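## Task

Get the black key fob out of the drawer of the small wooden box, set it down directly on the table surface with nothing underneath it, and close the drawer. The box must stay roughly in its current spot and orientation, and the other item must remain inside the drawer.

## Robot and tools

Robot: two arms, left_arm and right_arm, each with a two-finger gripper. Each arm sits on a tilted plate, and both plates hang on one metal frame behind them. For the clearance check, a plate and its half of the frame count as part of that arm. Calibrated bases: left_arm at (+0.048, +0.320, +0.317) m with quat_wxyz (+0.957, -0.123, +0.264, +0.004); right_arm at (+0.034, -0.209, +0.317) m with quat_wxyz (+0.957, +0.118, +0.266, +0.011).

Frame: the scene frame has its origin at table-top height, halfway between the nominal bases. +x points out over the table, +z points up, and left_arm is on the +y side. Image left and right do not follow the arm names. Positions are in metres. Quaternions are written w first. The fingers point along the gripper's +z axis and close along its y axis. end_effector_position is the point between the pads, slightly behind the fingertips. Reported poses can be off by a few centimetres, more so at long reach.

Row format: every commanded row has 16 numbers covering both arms, even when only one arm moves. The first 8 are for left_arm: x, y, z, qw, qx, qy, qz, opening. The last 8 are the same fields for right_arm. x, y, z and the quaternion give an absolute target pose for the gripper in the scene frame; they are not offsets. Opening runs from -1 (closed, 0 mm) to +1 (fully open, about 87 mm). Intermediate values: +0.5 is about 69 mm, 0 about 43 mm, -0.5 about 18 mm. To keep an arm still, send its last reported pose and its intended opening again. To keep a gripper's orientation, repeat the same target quaternion every time instead of copying a reported quaternion that may have drifted.

execute_actions(actions, cameras): actions is a list holding zero or one item.
- An empty list only reports the current state, with pictures.
- {"rows": [...], "steps": n} sends 1 to 15 rows over n control steps (at most 15, default 15). Each step is 1/30 s. If there are fewer rows than steps, the last row repeats. An action needs at least 5 steps. The result is captured 5 steps before the action finishes.
- {"steps": n} with no rows waits up to 300 steps, counted from the previous result, so your reply time uses some of them.
A call is refused, and nothing is sent, if any target lies more than 0.6 m from that arm's last reported position along any gripper axis. Pictures come only with an empty list or when cameras asks for them.

move(target, speed, blend, blocking, cameras): target is a single 16-number row, or a list of up to 15 rows, using the absolute format above. This tool has no 0.6 m limit. Each gripper follows a straight line and turns the shorter way. speed is in m/s, from 0.002 to 0.5 (default 0.25); rotation is capped at twice that in rad/s. You can give one speed or one per target. blend, in metres, rounds the corners between listed targets (default 0, which stops at each one). Every path lasts at least 0.5 s and is cut off at 10 s. Paths do not avoid obstacles or the other arm. Faster moves lag more, stray more and hit harder. Keep paths away from an arm's own base, because passing near it can flip the shoulder posture. The first row's openings are sent at the start. Openings in later rows are applied only when all arms have stopped at that row. blocking=false returns about 0.5 s after the start while the motion continues. The result adds a move: line. done means within 10 mm and 2 degrees. off_target, moving, held or fault can name particular arms. limits=paced means the command was clipped; limits=held means a check withheld steps. done does not tell you anything about contact.

The next scene's task comes in its result.

Control details: on each step the commanded pose is clipped to within 100 mm and 20 degrees of the measured pose, and damped IK drives toward it, with position taking priority. The robot keeps moving while you think. Friction and weight can leave the gripper low, short or tilted. Check the pose after every motion and correct any tilt. Hand target shows the pose the controller is currently driving toward.

Gripping: grip_measured uses the same -1..1 scale as opening. Joint positions show the gripper on a 0..1 scale. Readings can be off by about 1 mm. To hold a part firmly, command about 0.04 below the reading at first contact; a smaller margin gives a lighter hold. Each pad can apply about 20 N. Closing fast can squeeze harder than intended.

Results also list joint positions, torques and velocities. Joint order: waist, shoulder, elbow, wrist pitch, wrist yaw, wrist roll. Torques include gravity and carry offsets; the first three wrap at ±28 N m. Velocities that read within noise mean the arm is still.

Cameras: cam_high (overhead), cam_low, cam_left_wrist and cam_right_wrist, each 672x504. Wrist images can lag behind arm motion.

Avoid: dropping the item or releasing it while it moves, slamming, hard hits and strong presses, collisions between the arms (these can fail the scene), anything leaving the table, and moving or turning the box. Motor heat builds when holding loads, reaching far out or pushing against something. MOTOR HOT appears at 75 °C. At 90 °C the arm folds and stays idle, and at 100 °C it goes limp. Occasionally an external tug may act on a held part or a loose object.

Each tool is called after ">>>" as name(argument=value, ...), one argument or row to a line, values as JSON.

## Session

>>> execute_actions(
  actions=[],
)

Scene clock: 0.00 s of 6000.00 s.
left_arm: end_effector_position=(+0.0998, +0.1270, +0.2928) grip_measured=+1.000 end_effector_quat_wxyz=(-0.035, +0.687, +0.534, -0.491) | right_arm: end_effector_position=(+0.4542, -0.2631, +0.1802) grip_measured=+1.000 end_effector_quat_wxyz=(+0.210, +0.029, +0.971, -0.113)
Joint positions: left_arm=[-0.98 1.552 0.577 -0.527 0.448 0.878 1] | right_arm=[0.037 1.58 0.906 0.109 0.457 -0.116 1]
Joint velocities: within noise
Joint torques (N m): no reading
Motor temperatures (°C): left_arm=[26 35 37 31 25 28 24] | right_arm=[25 31 31 31 29 29 29]
Heat: left arm: 37 °C; right arm: 31 °C.
Hand target: left_arm +0.1015, +0.1262, +0.2930; -0.032, +0.687, +0.535, -0.491 | right_arm +0.4606, -0.2645, +0.1858; +0.220, +0.033, +0.968, -0.113

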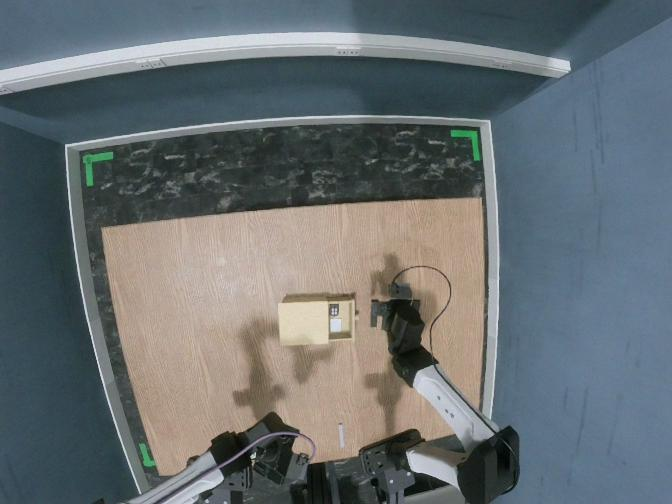

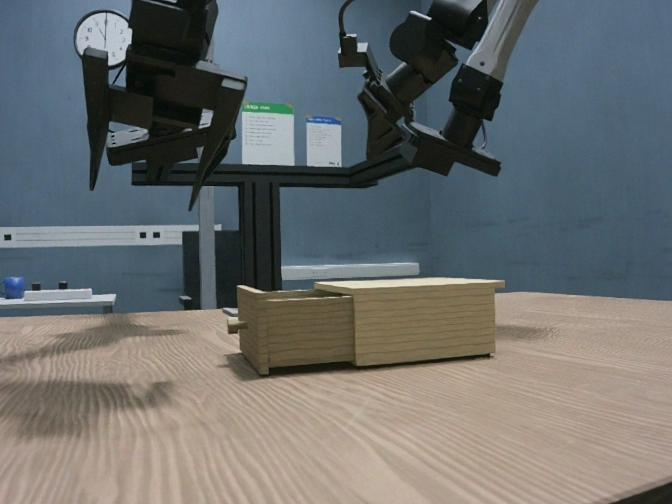

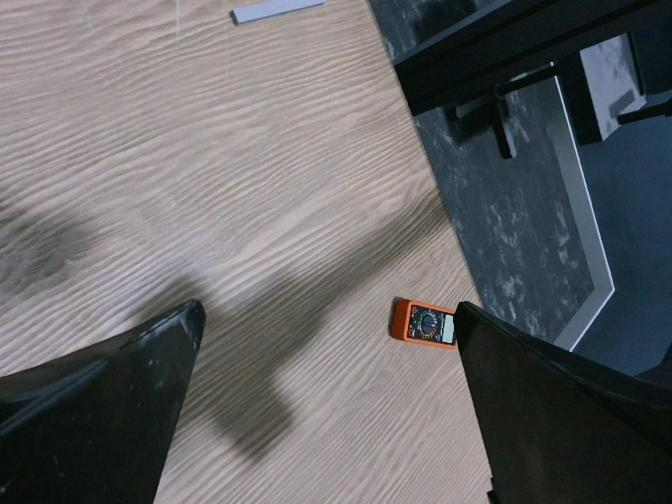

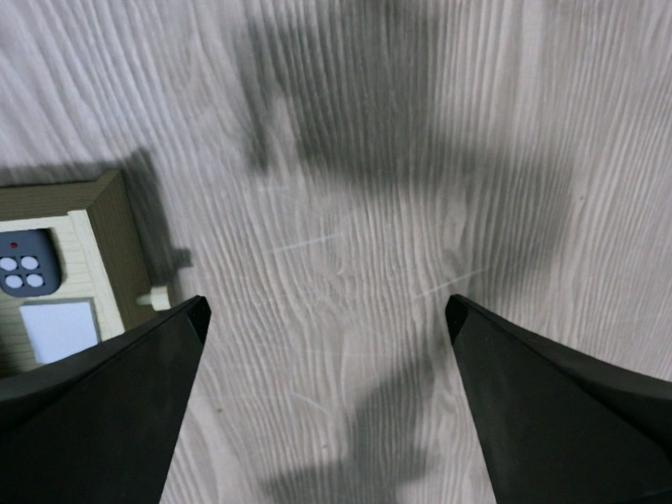

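>>> zoom_image(
  camera="cam_high",
  region=[260, 270, 390, 370],
)

>>> zoom_image(
  camera="cam_right_wrist",
  region=[0, 140, 240, 400],
)

>>> zoom_image(
  camera="cam_low",
  region=[210, 250, 530, 400],
)

Scaled by 3.877 from the camera's 672x504 image, which has a finer 960x720 frame.

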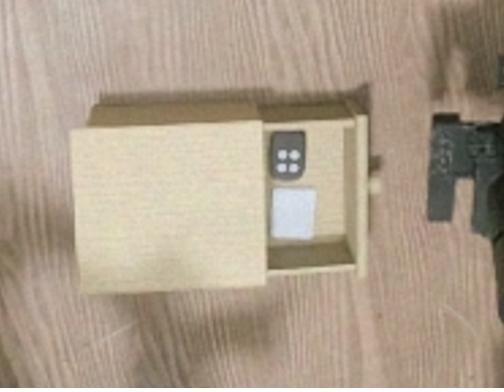

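Scaled by 1.938 from the camera's 672x504 image, which has a finer 960x720 frame.

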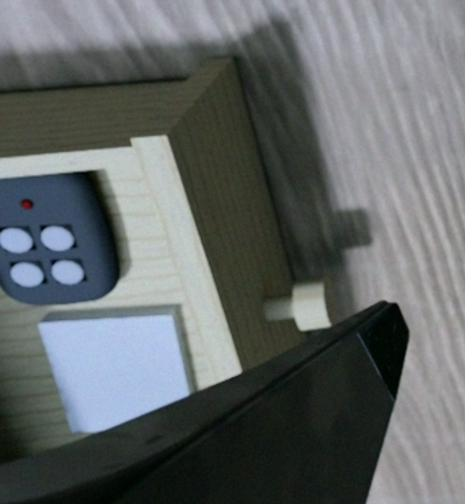

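Scaled by 1.575 from the camera's 672x504 image, which has a finer 960x720 frame.

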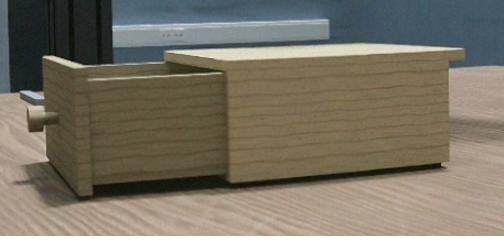

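>>> move(
  target=[0.0998, 0.1270, 0.2928, -0.035, 0.687, 0.534, -0.491, 1, 0.434, -0.13, 0.17, 0, 0, 1, 0, 1],
  speed=0.15,
)

Scene clock: 3.97 s of 6000.00 s.
left_arm: end_effector_position=(+0.0998, +0.1270, +0.2928) grip_measured=+1.000 end_effector_quat_wxyz=(-0.035, +0.687, +0.534, -0.491) | right_arm: end_effector_position=(+0.4339, -0.1379, +0.1720) grip_measured=+1.000 end_effector_quat_wxyz=(+0.006, +0.002, +1.000, -0.007)
Joint positions: left_arm=[-0.98 1.552 0.577 -0.527 0.448 0.878 1] | right_arm=[0.259 1.886 1.387 -0.585 0.377 0.192 1]
Joint velocities: within noise
Joint torques (N m): left_arm=[-3.22 -4.04 3.82 0.43 0.54 0.19] | right_arm=[5.38 -7.21 7.49 0.1 -0.05 -0.03]
Motor temperatures (°C): left_arm=[26 36 38 31 25 28 24] | right_arm=[25 32 32 31 29 29 29]
Heat: left arm: 38 °C; right arm: 32 °C.
Hand target: left_arm +0.0999, +0.1270, +0.2928; -0.035, +0.687, +0.534, -0.491 | right_arm +0.4339, -0.1300, +0.1701; +0.000, +0.000, +1.000, +0.000
Off the commanded pose: left_arm 0.000 m, 0 deg | right_arm 0.008 m, 1 deg.
Kept back: nothing.
move: done
camera_calibration:
cam_right_wrist: T_world_to_cam=[[0.0174395, -0.999781, 0.0116023, -0.149179], [-0.647264, -0.0024445, 0.762262, 0.169098], [-0.762066, -0.0208032, -0.647165, 0.575503], [0, 0, 0, 1]] pos_world=[0.550624, -0.136761, 0.245279]

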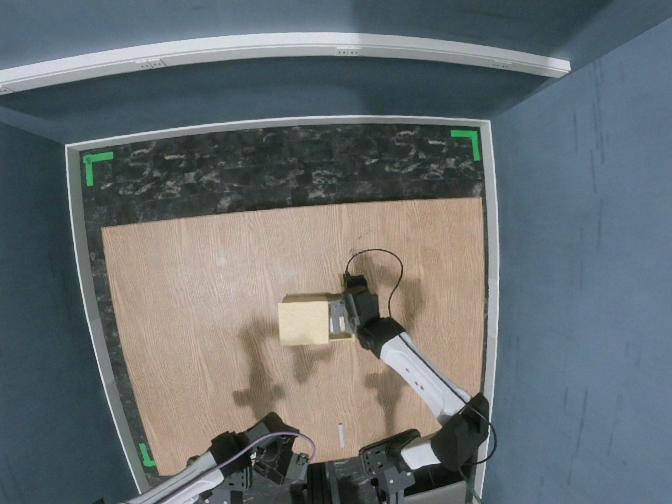

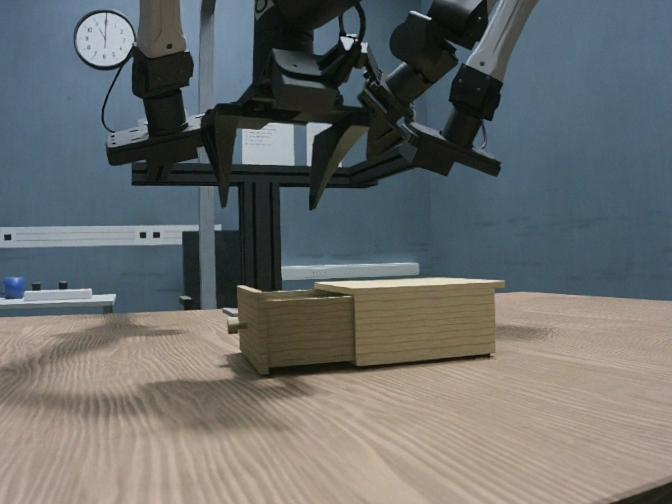

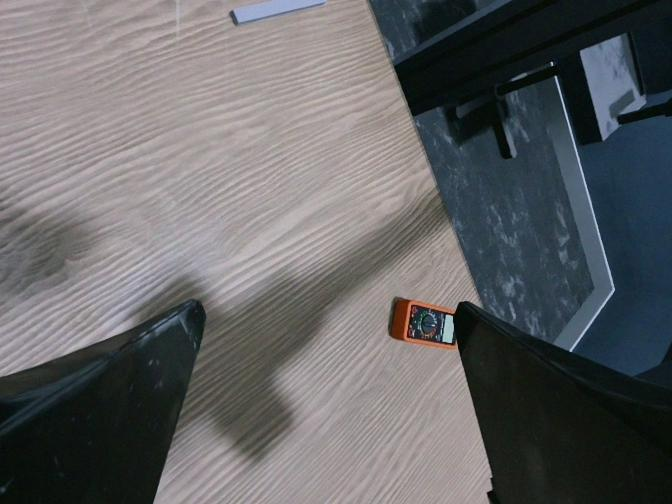

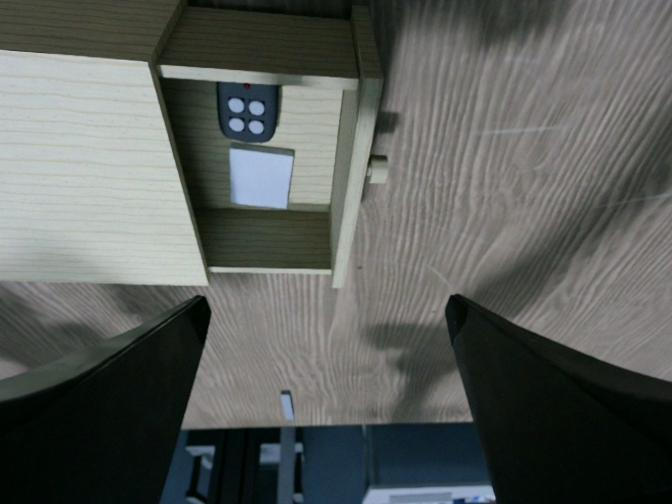

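>>> zoom_image(
  camera="cam_right_wrist",
  region=[140, 0, 420, 300],
)

Scaled by 1.680 from the camera's 672x504 image, which has a finer 960x720 frame.

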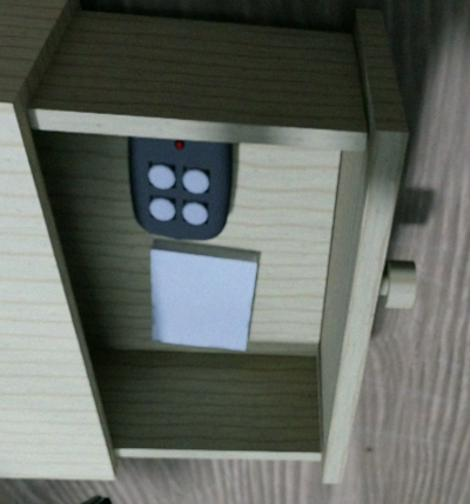

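>>> zoom_image(
  camera="cam_low",
  region=[170, 40, 400, 220],
)

Scaled by 2.191 from the camera's 672x504 image, which has a finer 960x720 frame.

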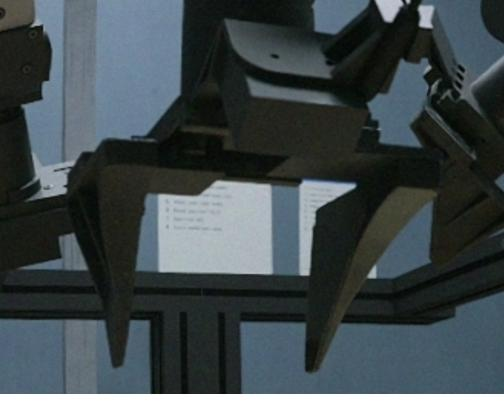

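>>> move(
  target=[0.0998, 0.1270, 0.2928, -0.035, 0.687, 0.534, -0.491, 1, 0.395, -0.112, 0.12, 0, 0.0462, 0.9989, 0, -1],
  speed=0.12,
)

Scene clock: 8.87 s of 6000.00 s.
left_arm: end_effector_position=(+0.0998, +0.1270, +0.2928) grip_measured=+1.000 end_effector_quat_wxyz=(-0.035, +0.687, +0.534, -0.491) | right_arm: end_effector_position=(+0.3985, -0.1205, +0.1242) grip_measured=-0.973 end_effector_quat_wxyz=(+0.001, +0.048, +0.999, -0.006)
Joint positions: left_arm=[-0.98 1.552 0.577 -0.527 0.448 0.878 1] | right_arm=[0.262 1.959 1.233 -0.369 0.376 0.292 0.013]
Joint velocities: within noise
Joint torques (N m): left_arm=[-3.18 -4.08 3.78 0.44 0.54 0.2] | right_arm=[5.64 -7.25 3.81 0.31 -0.05 -0.04]
Motor temperatures (°C): left_arm=[26 36 38 31 25 28 24] | right_arm=[26 33 32 31 29 29 29]
Heat: left arm: 38 °C; right arm: 33 °C.
Hand target: left_arm +0.0999, +0.1270, +0.2928; -0.035, +0.687, +0.534, -0.491 | right_arm +0.3949, -0.1120, +0.1202; +0.000, +0.046, +0.999, +0.000
Off the commanded pose: left_arm 0.000 m, 0 deg | right_arm 0.010 m, 1 deg.
Kept back: nothing.
move: done
camera_calibration:
cam_right_wrist: T_world_to_cam=[[-0.0747849, -0.997147, 0.0102558, -0.0934403], [-0.638406, 0.0557754, 0.767677, 0.185434], [-0.766058, 0.0508633, -0.640755, 0.527418], [0, 0, 0, 1]] pos_world=[0.515428, -0.130343, 0.196551]

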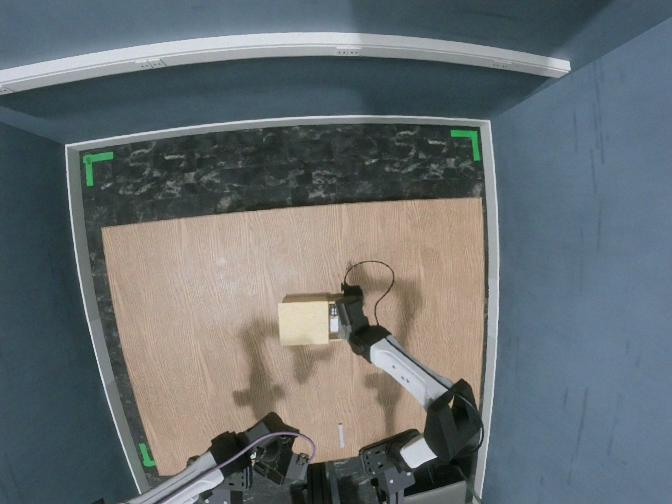

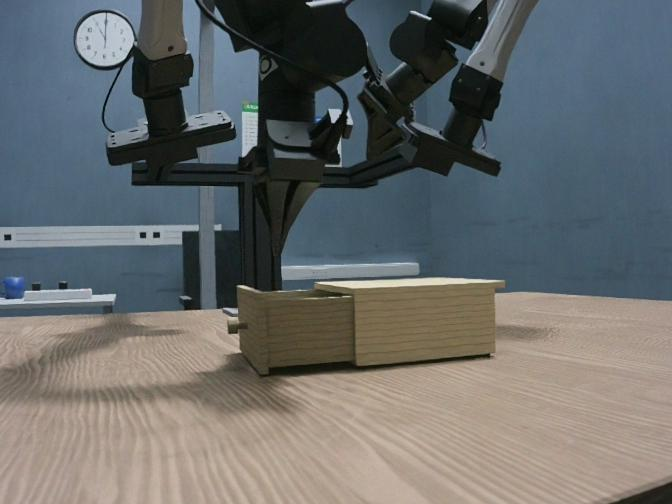

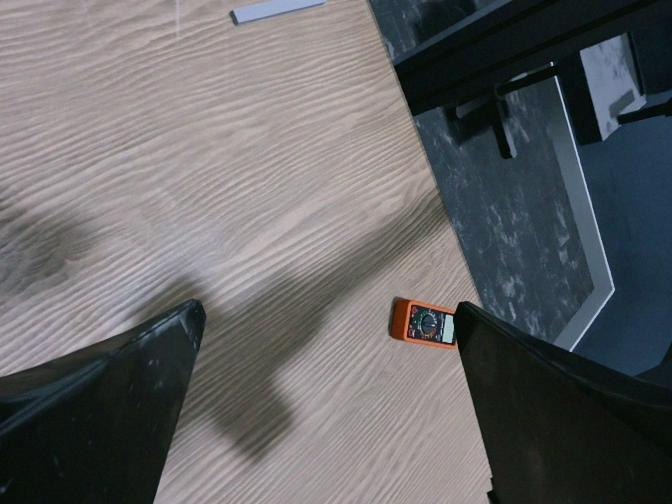

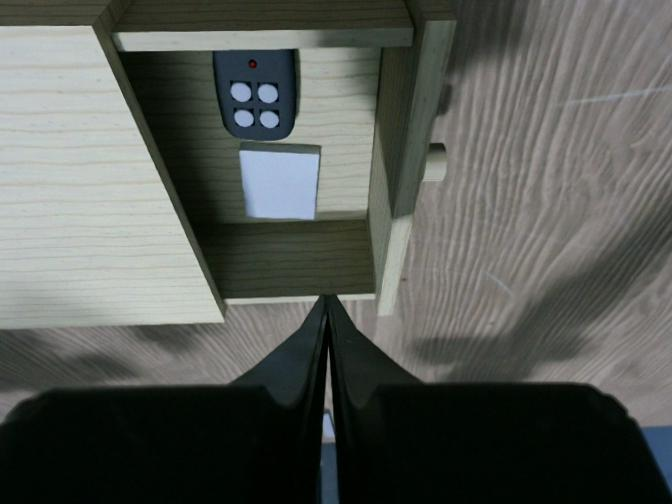

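>>> move(
  target=[0.0998, 0.1270, 0.2928, -0.035, 0.687, 0.534, -0.491, 1, 0.392, -0.112, 0.046, 0, 0.0462, 0.9989, 0, -1],
  speed=0.08,
)

Scene clock: 10.57 s of 6000.00 s.
left_arm: end_effector_position=(+0.0998, +0.1270, +0.2928) grip_measured=+1.000 end_effector_quat_wxyz=(-0.035, +0.687, +0.534, -0.491) | right_arm: end_effector_position=(+0.3888, -0.1110, +0.0526) grip_measured=-0.973 end_effector_quat_wxyz=(-0.002, +0.045, +0.999, -0.003)
Joint positions: left_arm=[-0.98 1.552 0.577 -0.527 0.448 0.878 1] | right_arm=[0.222 2.181 1.275 -0.181 0.35 0.25 0.013]
Joint velocities: within noise
Joint torques (N m): left_arm=[-3.18 -4.08 3.82 0.45 0.55 0.19] | right_arm=[3.7 -7.25 4.44 0.29 -0.08 -0.24]
Motor temperatures (°C): left_arm=[26 36 38 31 25 28 24] | right_arm=[26 33 32 31 29 29 29]
Heat: left arm: 38 °C; right arm: 33 °C.
Hand target: left_arm +0.0999, +0.1270, +0.2928; -0.035, +0.687, +0.534, -0.491 | right_arm +0.3919, -0.1121, +0.0461; +0.000, +0.046, +0.999, +0.000
Off the commanded pose: left_arm 0.000 m, 0 deg | right_arm 0.007 m, 0 deg.
Kept back: nothing.
move: done
camera_calibration:
cam_right_wrist: T_world_to_cam=[[-0.0685203, -0.997641, 0.004188, -0.0861166], [-0.632921, 0.0467147, 0.772806, 0.23032], [-0.771178, 0.0503022, -0.634629, 0.475295], [0, 0, 0, 1]] pos_world=[0.506411, -0.120581, 0.124003]

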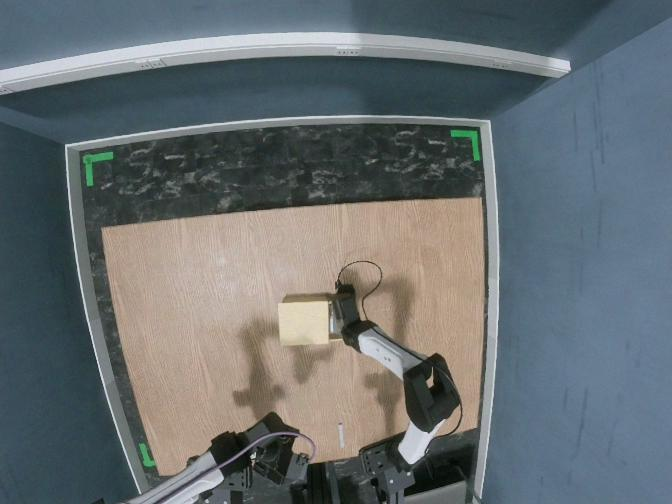

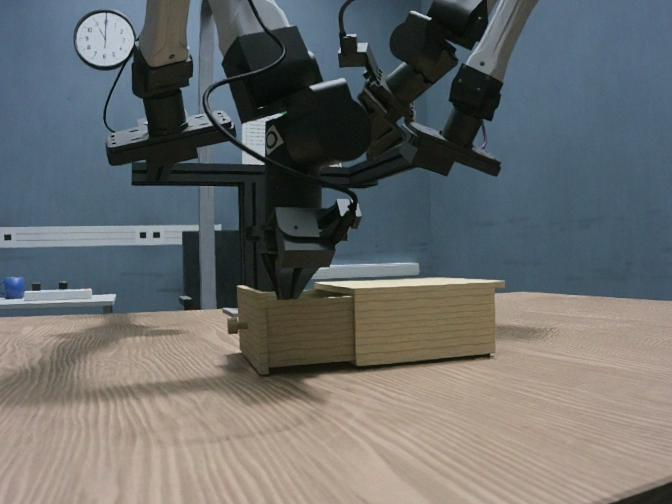

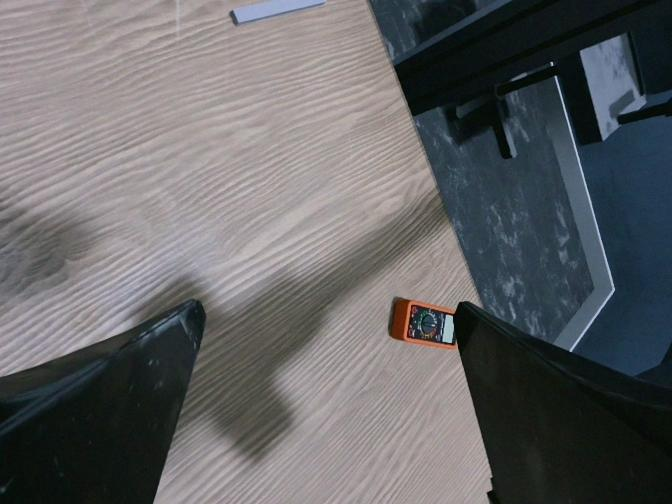

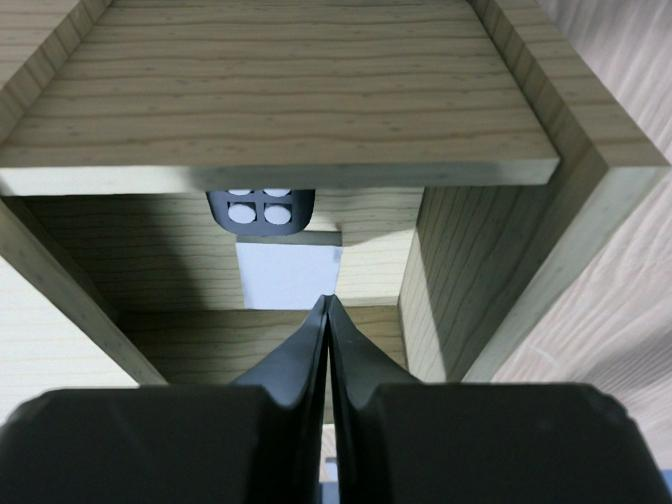

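>>> move(
  target=[0.0998, 0.1270, 0.2928, -0.035, 0.687, 0.534, -0.491, 1, 0.390, -0.148, 0.046, 0, 0.0462, 0.9989, 0, -1],
  speed=0.06,
)

Scene clock: 11.73 s of 6000.00 s.
left_arm: end_effector_position=(+0.0998, +0.1270, +0.2928) grip_measured=+1.000 end_effector_quat_wxyz=(-0.035, +0.687, +0.534, -0.491) | right_arm: end_effector_position=(+0.3814, -0.1338, +0.0412) grip_measured=-0.973 end_effector_quat_wxyz=(-0.012, +0.038, +0.999, +0.010)
Joint positions: left_arm=[-0.98 1.552 0.577 -0.527 0.448 0.878 1] | right_arm=[0.151 2.181 1.241 -0.142 0.288 0.174 0.013]
Joint velocities: within noise
Joint torques (N m): left_arm=[-3.19 -4.07 3.86 0.44 0.53 0.18] | right_arm=[1.99 -10.93 1.76 0.24 0.13 -0.25]
Motor temperatures (°C): left_arm=[26 36 38 31 25 28 24] | right_arm=[26 33 32 31 28 29 29]
Heat: left arm: 38 °C; right arm: 33 °C.
Hand target: left_arm +0.0999, +0.1270, +0.2928; -0.035, +0.687, +0.534, -0.491 | right_arm +0.3897, -0.1478, +0.0458; +0.000, +0.046, +0.999, +0.000
Off the commanded pose: left_arm 0.000 m, 0 deg | right_arm 0.017 m, 2 deg.
Kept back: nothing.
move: off_target (right_arm)
camera_calibration:
cam_right_wrist: T_world_to_cam=[[-0.0553747, -0.998241, -0.021166, -0.113316], [-0.619218, 0.0177045, 0.785019, 0.225833], [-0.783264, 0.0565766, -0.61911, 0.46828], [0, 0, 0, 1]] pos_world=[0.500352, -0.143609, 0.110235]

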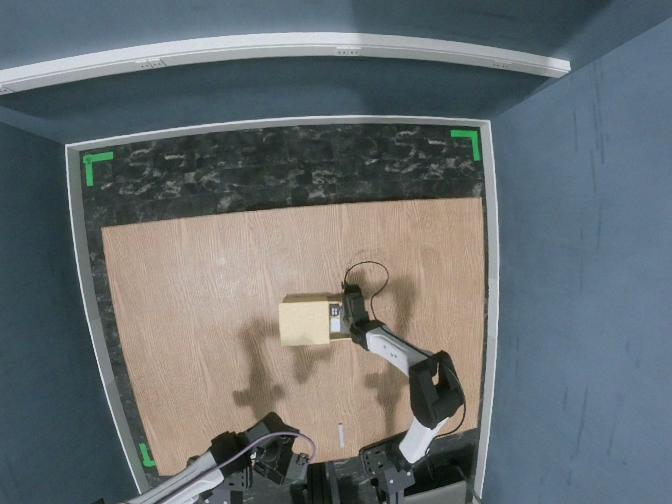

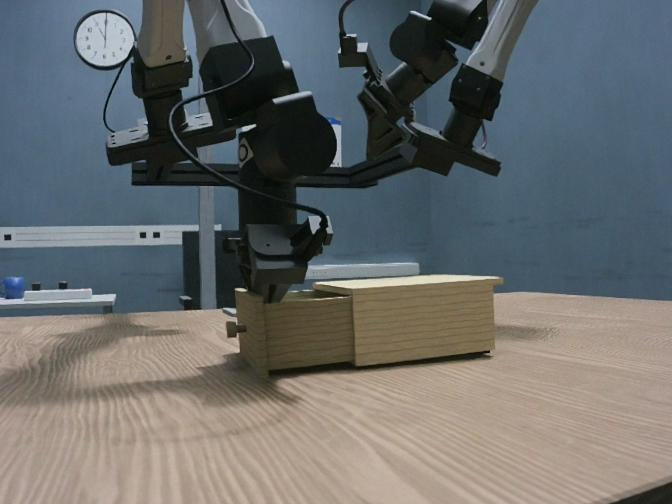

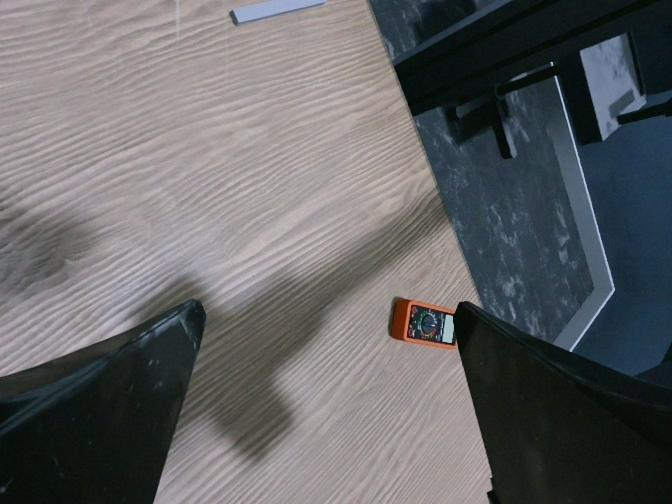

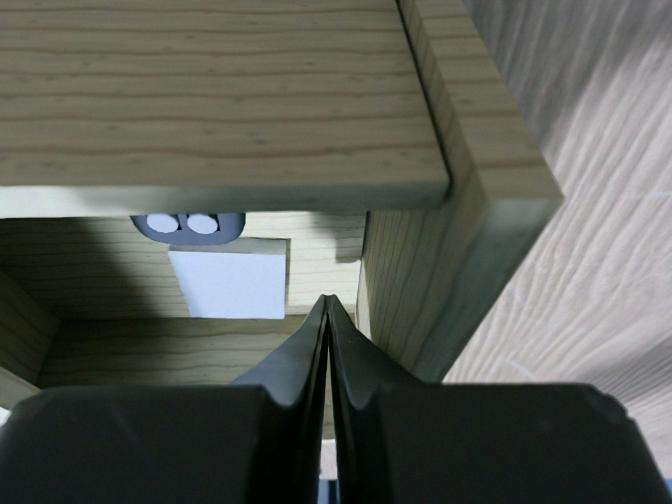

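>>> zoom_image(
  camera="cam_right_wrist",
  region=[180, 270, 480, 504],
)

>>> zoom_image(
  camera="cam_low",
  region=[200, 200, 520, 400],
)

Scaled by 1.680 from the camera's 672x504 image, which has a finer 960x720 frame.

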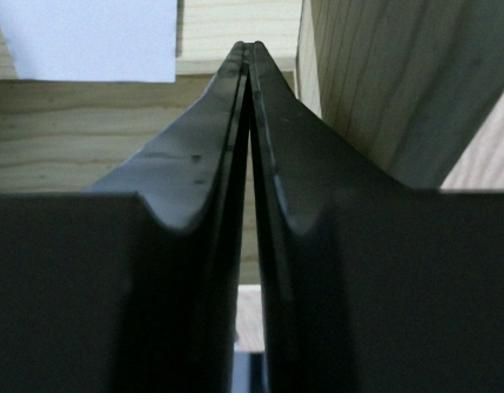

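Scaled by 1.575 from the camera's 672x504 image, which has a finer 960x720 frame.

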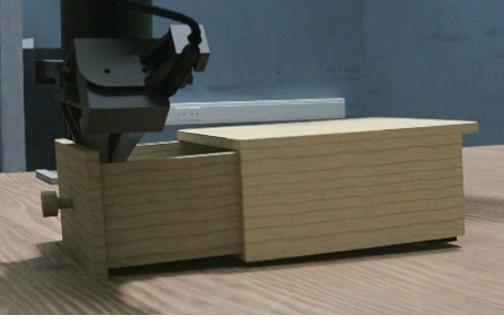

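>>> move(
  target=[
    [0.0998, 0.1270, 0.2928, -0.035, 0.687, 0.534, -0.491, 1, 0.390, -0.112, 0.055, 0, 0.0462, 0.9989, 0, -1],
    [0.0998, 0.1270, 0.2928, -0.035, 0.687, 0.534, -0.491, 1, 0.390, -0.112, 0.18, 0, 0.0462, 0.9989, 0, -1],
    [0.0998, 0.1270, 0.2928, -0.035, 0.687, 0.534, -0.491, 1, 0.37, -0.13, 0.18, 0, 0.7390, 0.6737, 0, -1],
  ],
  speed=0.2,
  blend=[0.005, 0.02, 0],
)

Scene clock: 22.23 s of 6000.00 s.
left_arm: end_effector_position=(+0.0998, +0.1270, +0.2928) grip_measured=+1.000 end_effector_quat_wxyz=(-0.035, +0.687, +0.534, -0.491) | right_arm: end_effector_position=(+0.3605, -0.1262, +0.1724) grip_measured=-0.973 end_effector_quat_wxyz=(-0.010, +0.727, +0.686, -0.016)
Joint positions: left_arm=[-0.98 1.552 0.577 -0.527 0.448 0.878 1] | right_arm=[0.228 1.599 0.841 -0.365 0.349 1.806 0.013]
Joint velocities: within noise
Joint torques (N m): left_arm=[-3.21 -4.11 3.79 0.43 0.54 0.19] | right_arm=[1.96 -9.25 3.06 0.16 0.04 -0.01]
Motor temperatures (°C): left_arm=[26 37 38 31 25 28 24] | right_arm=[26 35 32 31 28 29 29]
Heat: left arm: 38 °C; right arm: 35 °C.
Hand target: left_arm +0.0999, +0.1270, +0.2928; -0.035, +0.687, +0.534, -0.491 | right_arm +0.3698, -0.1299, +0.1798; +0.000, +0.739, +0.674, +0.000
Off the commanded pose: left_arm 0.000 m, 0 deg | right_arm 0.013 m, 3 deg.
Kept back: nothing.
move: off_target (right_arm)
camera_calibration:
cam_right_wrist: T_world_to_cam=[[-0.998678, 0.0378412, 0.0347972, 0.356983], [0.0509958, 0.64366, 0.76361, -0.049089], [0.00649836, 0.764375, -0.644739, 0.341698], [0, 0, 0, 1]] pos_world=[0.356794, -0.243097, 0.245369]

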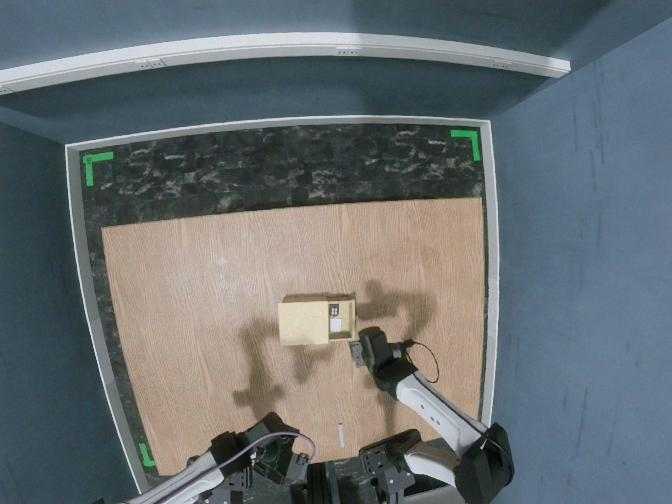

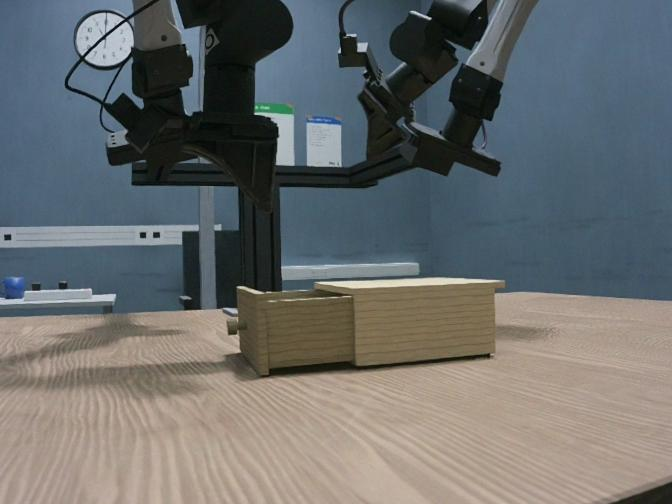

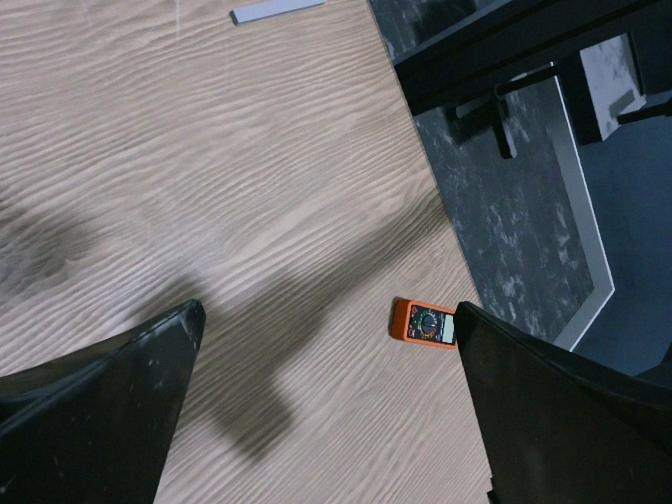

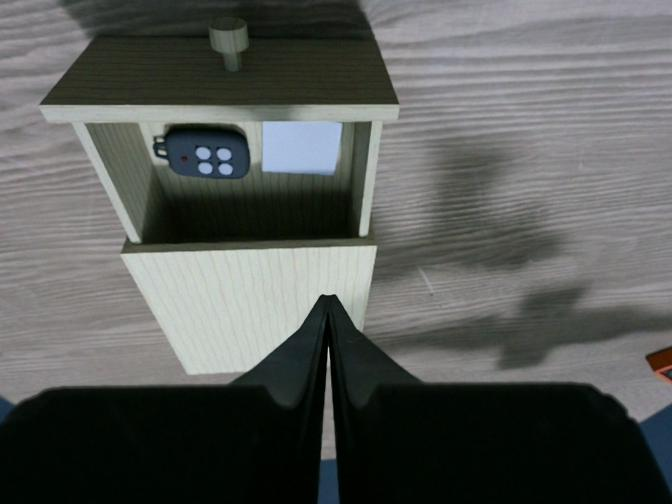

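>>> zoom_image(
  camera="cam_right_wrist",
  region=[30, 10, 410, 260],
)

>>> zoom_image(
  camera="cam_low",
  region=[90, 60, 350, 230],
)

Scaled by 1.326 from the camera's 672x504 image, which has a finer 960x720 frame.

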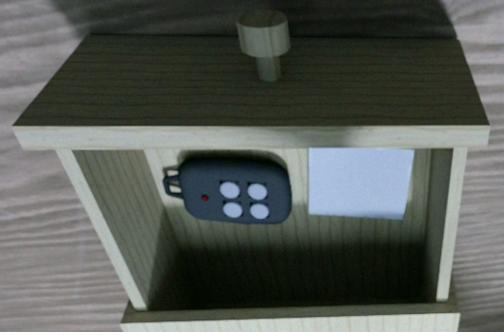

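Scaled by 1.938 from the camera's 672x504 image, which has a finer 960x720 frame.

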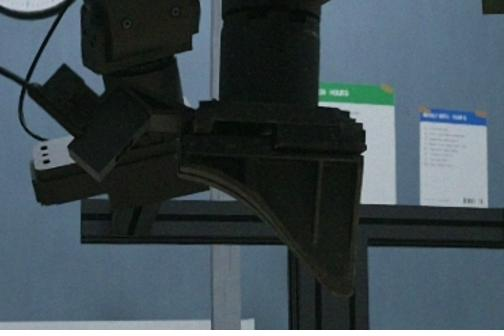

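>>> zoom_image(
  camera="cam_low",
  region=[210, 250, 530, 400],
)

>>> zoom_image(
  camera="cam_high",
  region=[260, 270, 390, 370],
)

Scaled by 1.575 from the camera's 672x504 image, which has a finer 960x720 frame.

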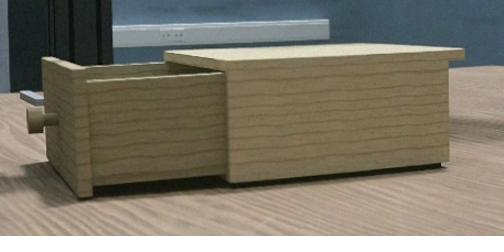

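Scaled by 3.877 from the camera's 672x504 image, which has a finer 960x720 frame.

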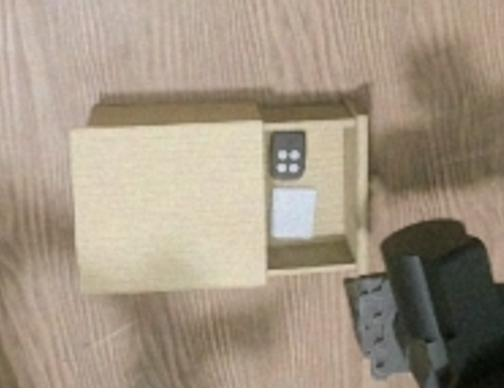

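>>> move(
  target=[
    [0.0998, 0.1270, 0.2928, -0.035, 0.687, 0.534, -0.491, 1, 0.39, -0.12, 0.2, 0, 0.0462, 0.9989, 0, -1],
    [0.0998, 0.1270, 0.2928, -0.035, 0.687, 0.534, -0.491, 1, 0.40, -0.09, 0.2, 0.2109, -0.6461, 0.7097, 0.1866, -1],
  ],
  speed=0.4,
  blend=[0.02, 0],
)

Scene clock: 33.60 s of 6000.00 s.
left_arm: end_effector_position=(+0.0998, +0.1270, +0.2928) grip_measured=+1.000 end_effector_quat_wxyz=(-0.035, +0.687, +0.534, -0.491) | right_arm: end_effector_position=(+0.3933, -0.0856, +0.1912) grip_measured=-0.973 end_effector_quat_wxyz=(-0.198, +0.647, -0.711, -0.190)
Joint positions: left_arm=[-0.98 1.552 0.577 -0.527 0.448 0.878 1] | right_arm=[0.303 1.62 0.922 -0.25 -0.151 -1.261 0.013]
Joint velocities: within noise
Joint torques (N m): left_arm=[-3.21 -4.04 3.81 0.44 0.55 0.19] | right_arm=[2.36 -9.36 4.75 0.3 -0.51 -0.23]
Motor temperatures (°C): left_arm=[27 37 39 30 25 28 24] | right_arm=[26 37 32 30 28 29 29]
Heat: left arm: 39 °C; right arm: 37 °C.
Hand target: left_arm +0.0999, +0.1270, +0.2928; -0.035, +0.687, +0.534, -0.491 | right_arm +0.4000, -0.0899, +0.1998; +0.211, -0.646, +0.710, +0.186
Off the commanded pose: left_arm 0.000 m, 0 deg | right_arm 0.012 m, 1 deg.
Kept back: nothing.
move: off_target (right_arm)
camera_calibration:
cam_right_wrist: T_world_to_cam=[[0.997427, -0.0716093, -0.00352242, -0.399533], [-0.0668052, -0.9461, 0.316911, -0.095652], [-0.0260263, -0.31586, -0.948449, 0.300981], [0, 0, 0, 1]] pos_world=[0.399949, -0.0240391, 0.314371]

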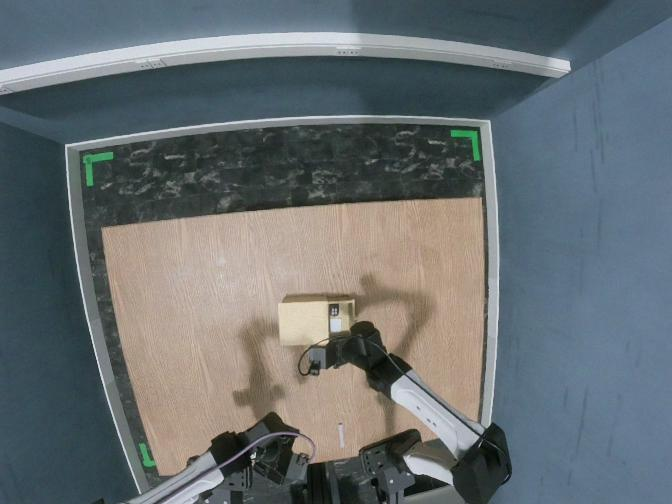

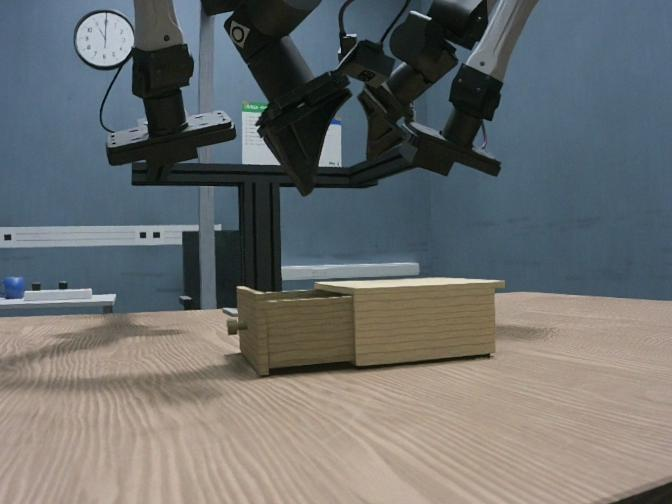

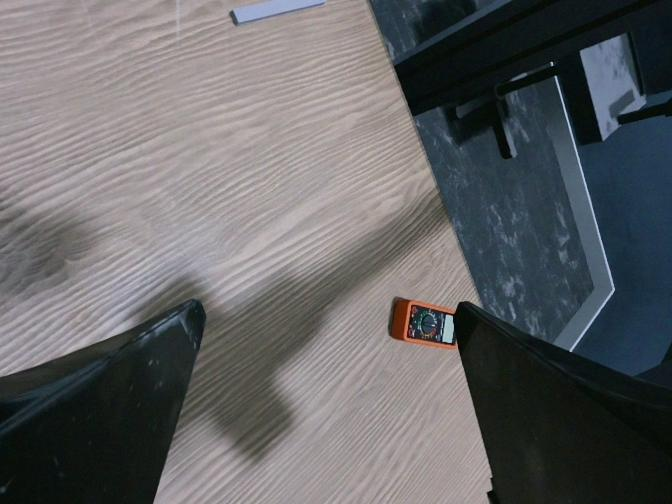

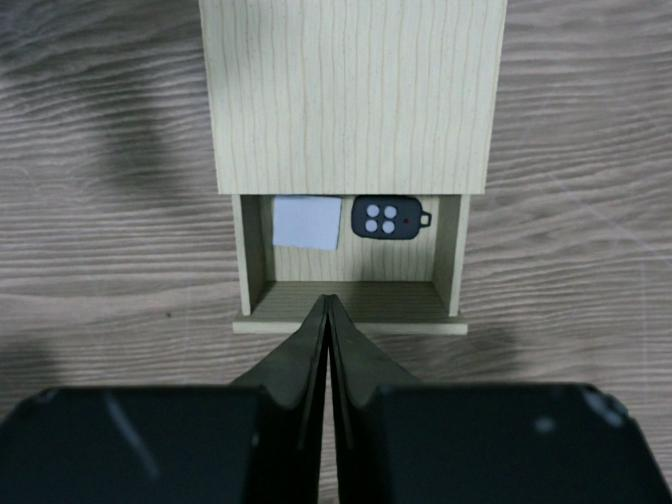

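>>> zoom_image(
  camera="cam_right_wrist",
  region=[210, 170, 490, 350],
)

>>> zoom_image(
  camera="cam_low",
  region=[220, 60, 400, 200],
)

Scaled by 1.800 from the camera's 672x504 image, which has a finer 960x720 frame.

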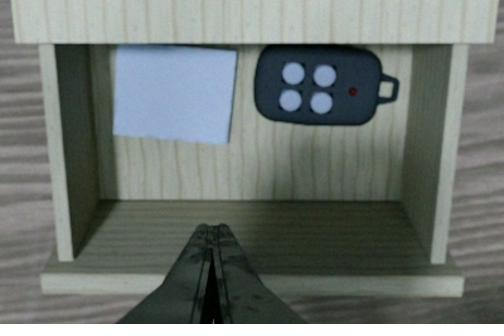

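Scaled by 2.800 from the camera's 672x504 image, which has a finer 960x720 frame.

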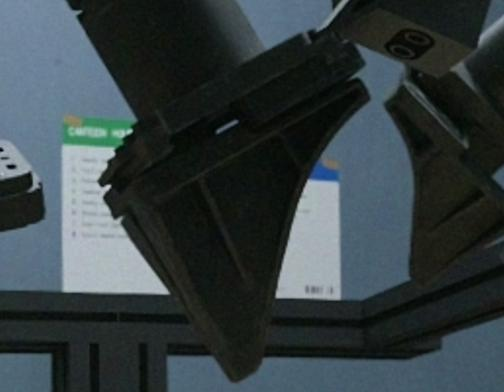

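>>> move(
  target=[0.0998, 0.1270, 0.2928, -0.035, 0.687, 0.534, -0.491, 1, 0.37, -0.125, 0.12, 0.0734, 0.0398, 0.9930, -0.0837, -1],
  speed=0.3,
)

Scene clock: 38.77 s of 6000.00 s.
left_arm: end_effector_position=(+0.0998, +0.1270, +0.2928) grip_measured=+1.000 end_effector_quat_wxyz=(-0.035, +0.687, +0.534, -0.491) | right_arm: end_effector_position=(+0.3706, -0.1243, +0.1235) grip_measured=-0.974 end_effector_quat_wxyz=(+0.079, +0.037, +0.993, -0.076)
Joint positions: left_arm=[-0.98 1.552 0.577 -0.527 0.448 0.878 1] | right_arm=[0.355 1.894 0.975 -0.088 0.596 0.301 0.013]
Joint velocities: within noise
Joint torques (N m): left_arm=[-3.21 -4.07 3.81 0.43 0.54 0.19] | right_arm=[4.19 -5.91 5.19 0.27 0.25 0.01]
Motor temperatures (°C): left_arm=[27 37 39 30 25 28 24] | right_arm=[26 37 32 30 28 29 29]
Heat: left arm: 39 °C; right arm: 37 °C.
Hand target: left_arm +0.0999, +0.1270, +0.2928; -0.035, +0.687, +0.534, -0.491 | right_arm +0.3701, -0.1250, +0.1201; +0.074, +0.040, +0.993, -0.084
Off the commanded pose: left_arm 0.000 m, 0 deg | right_arm 0.004 m, 1 deg.
Kept back: nothing.
move: done
camera_calibration:
cam_right_wrist: T_world_to_cam=[[-0.0640505, -0.987082, 0.146856, -0.118882], [-0.745646, 0.145141, 0.650343, 0.233804], [-0.663256, -0.0678478, -0.74531, 0.465894], [0, 0, 0, 1]] pos_world=[0.475728, -0.119671, 0.212641]

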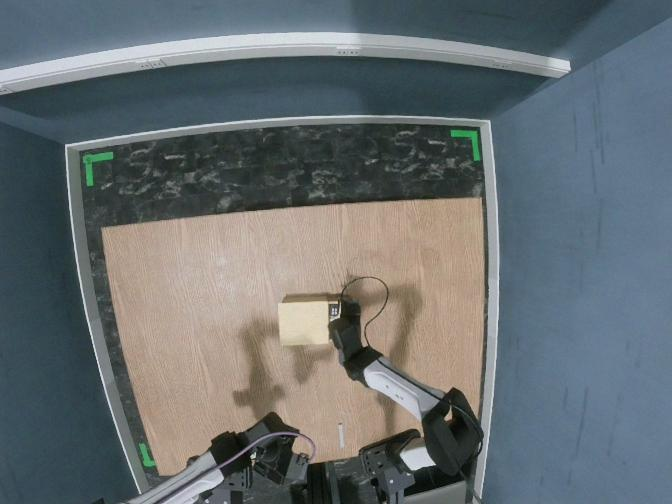

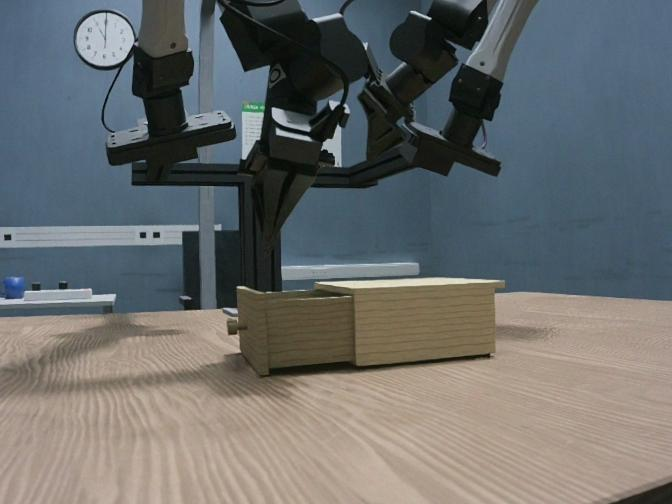

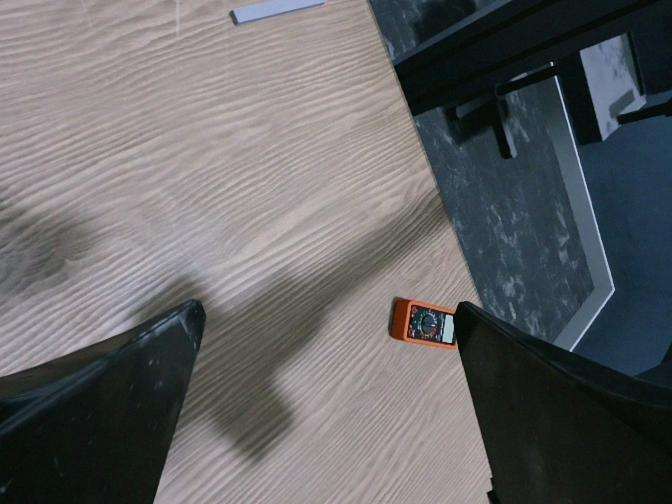

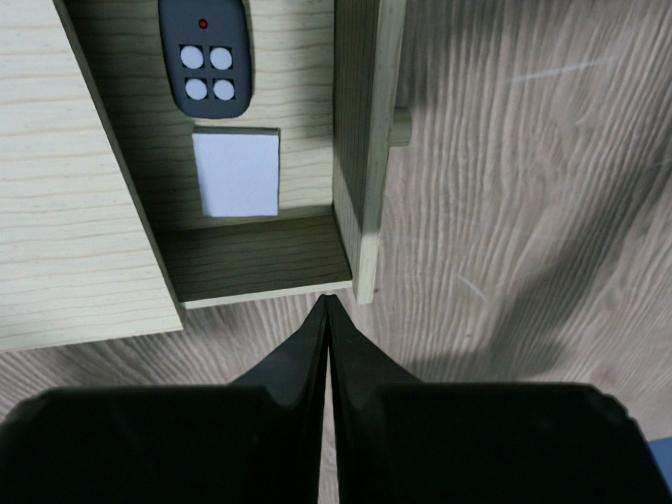

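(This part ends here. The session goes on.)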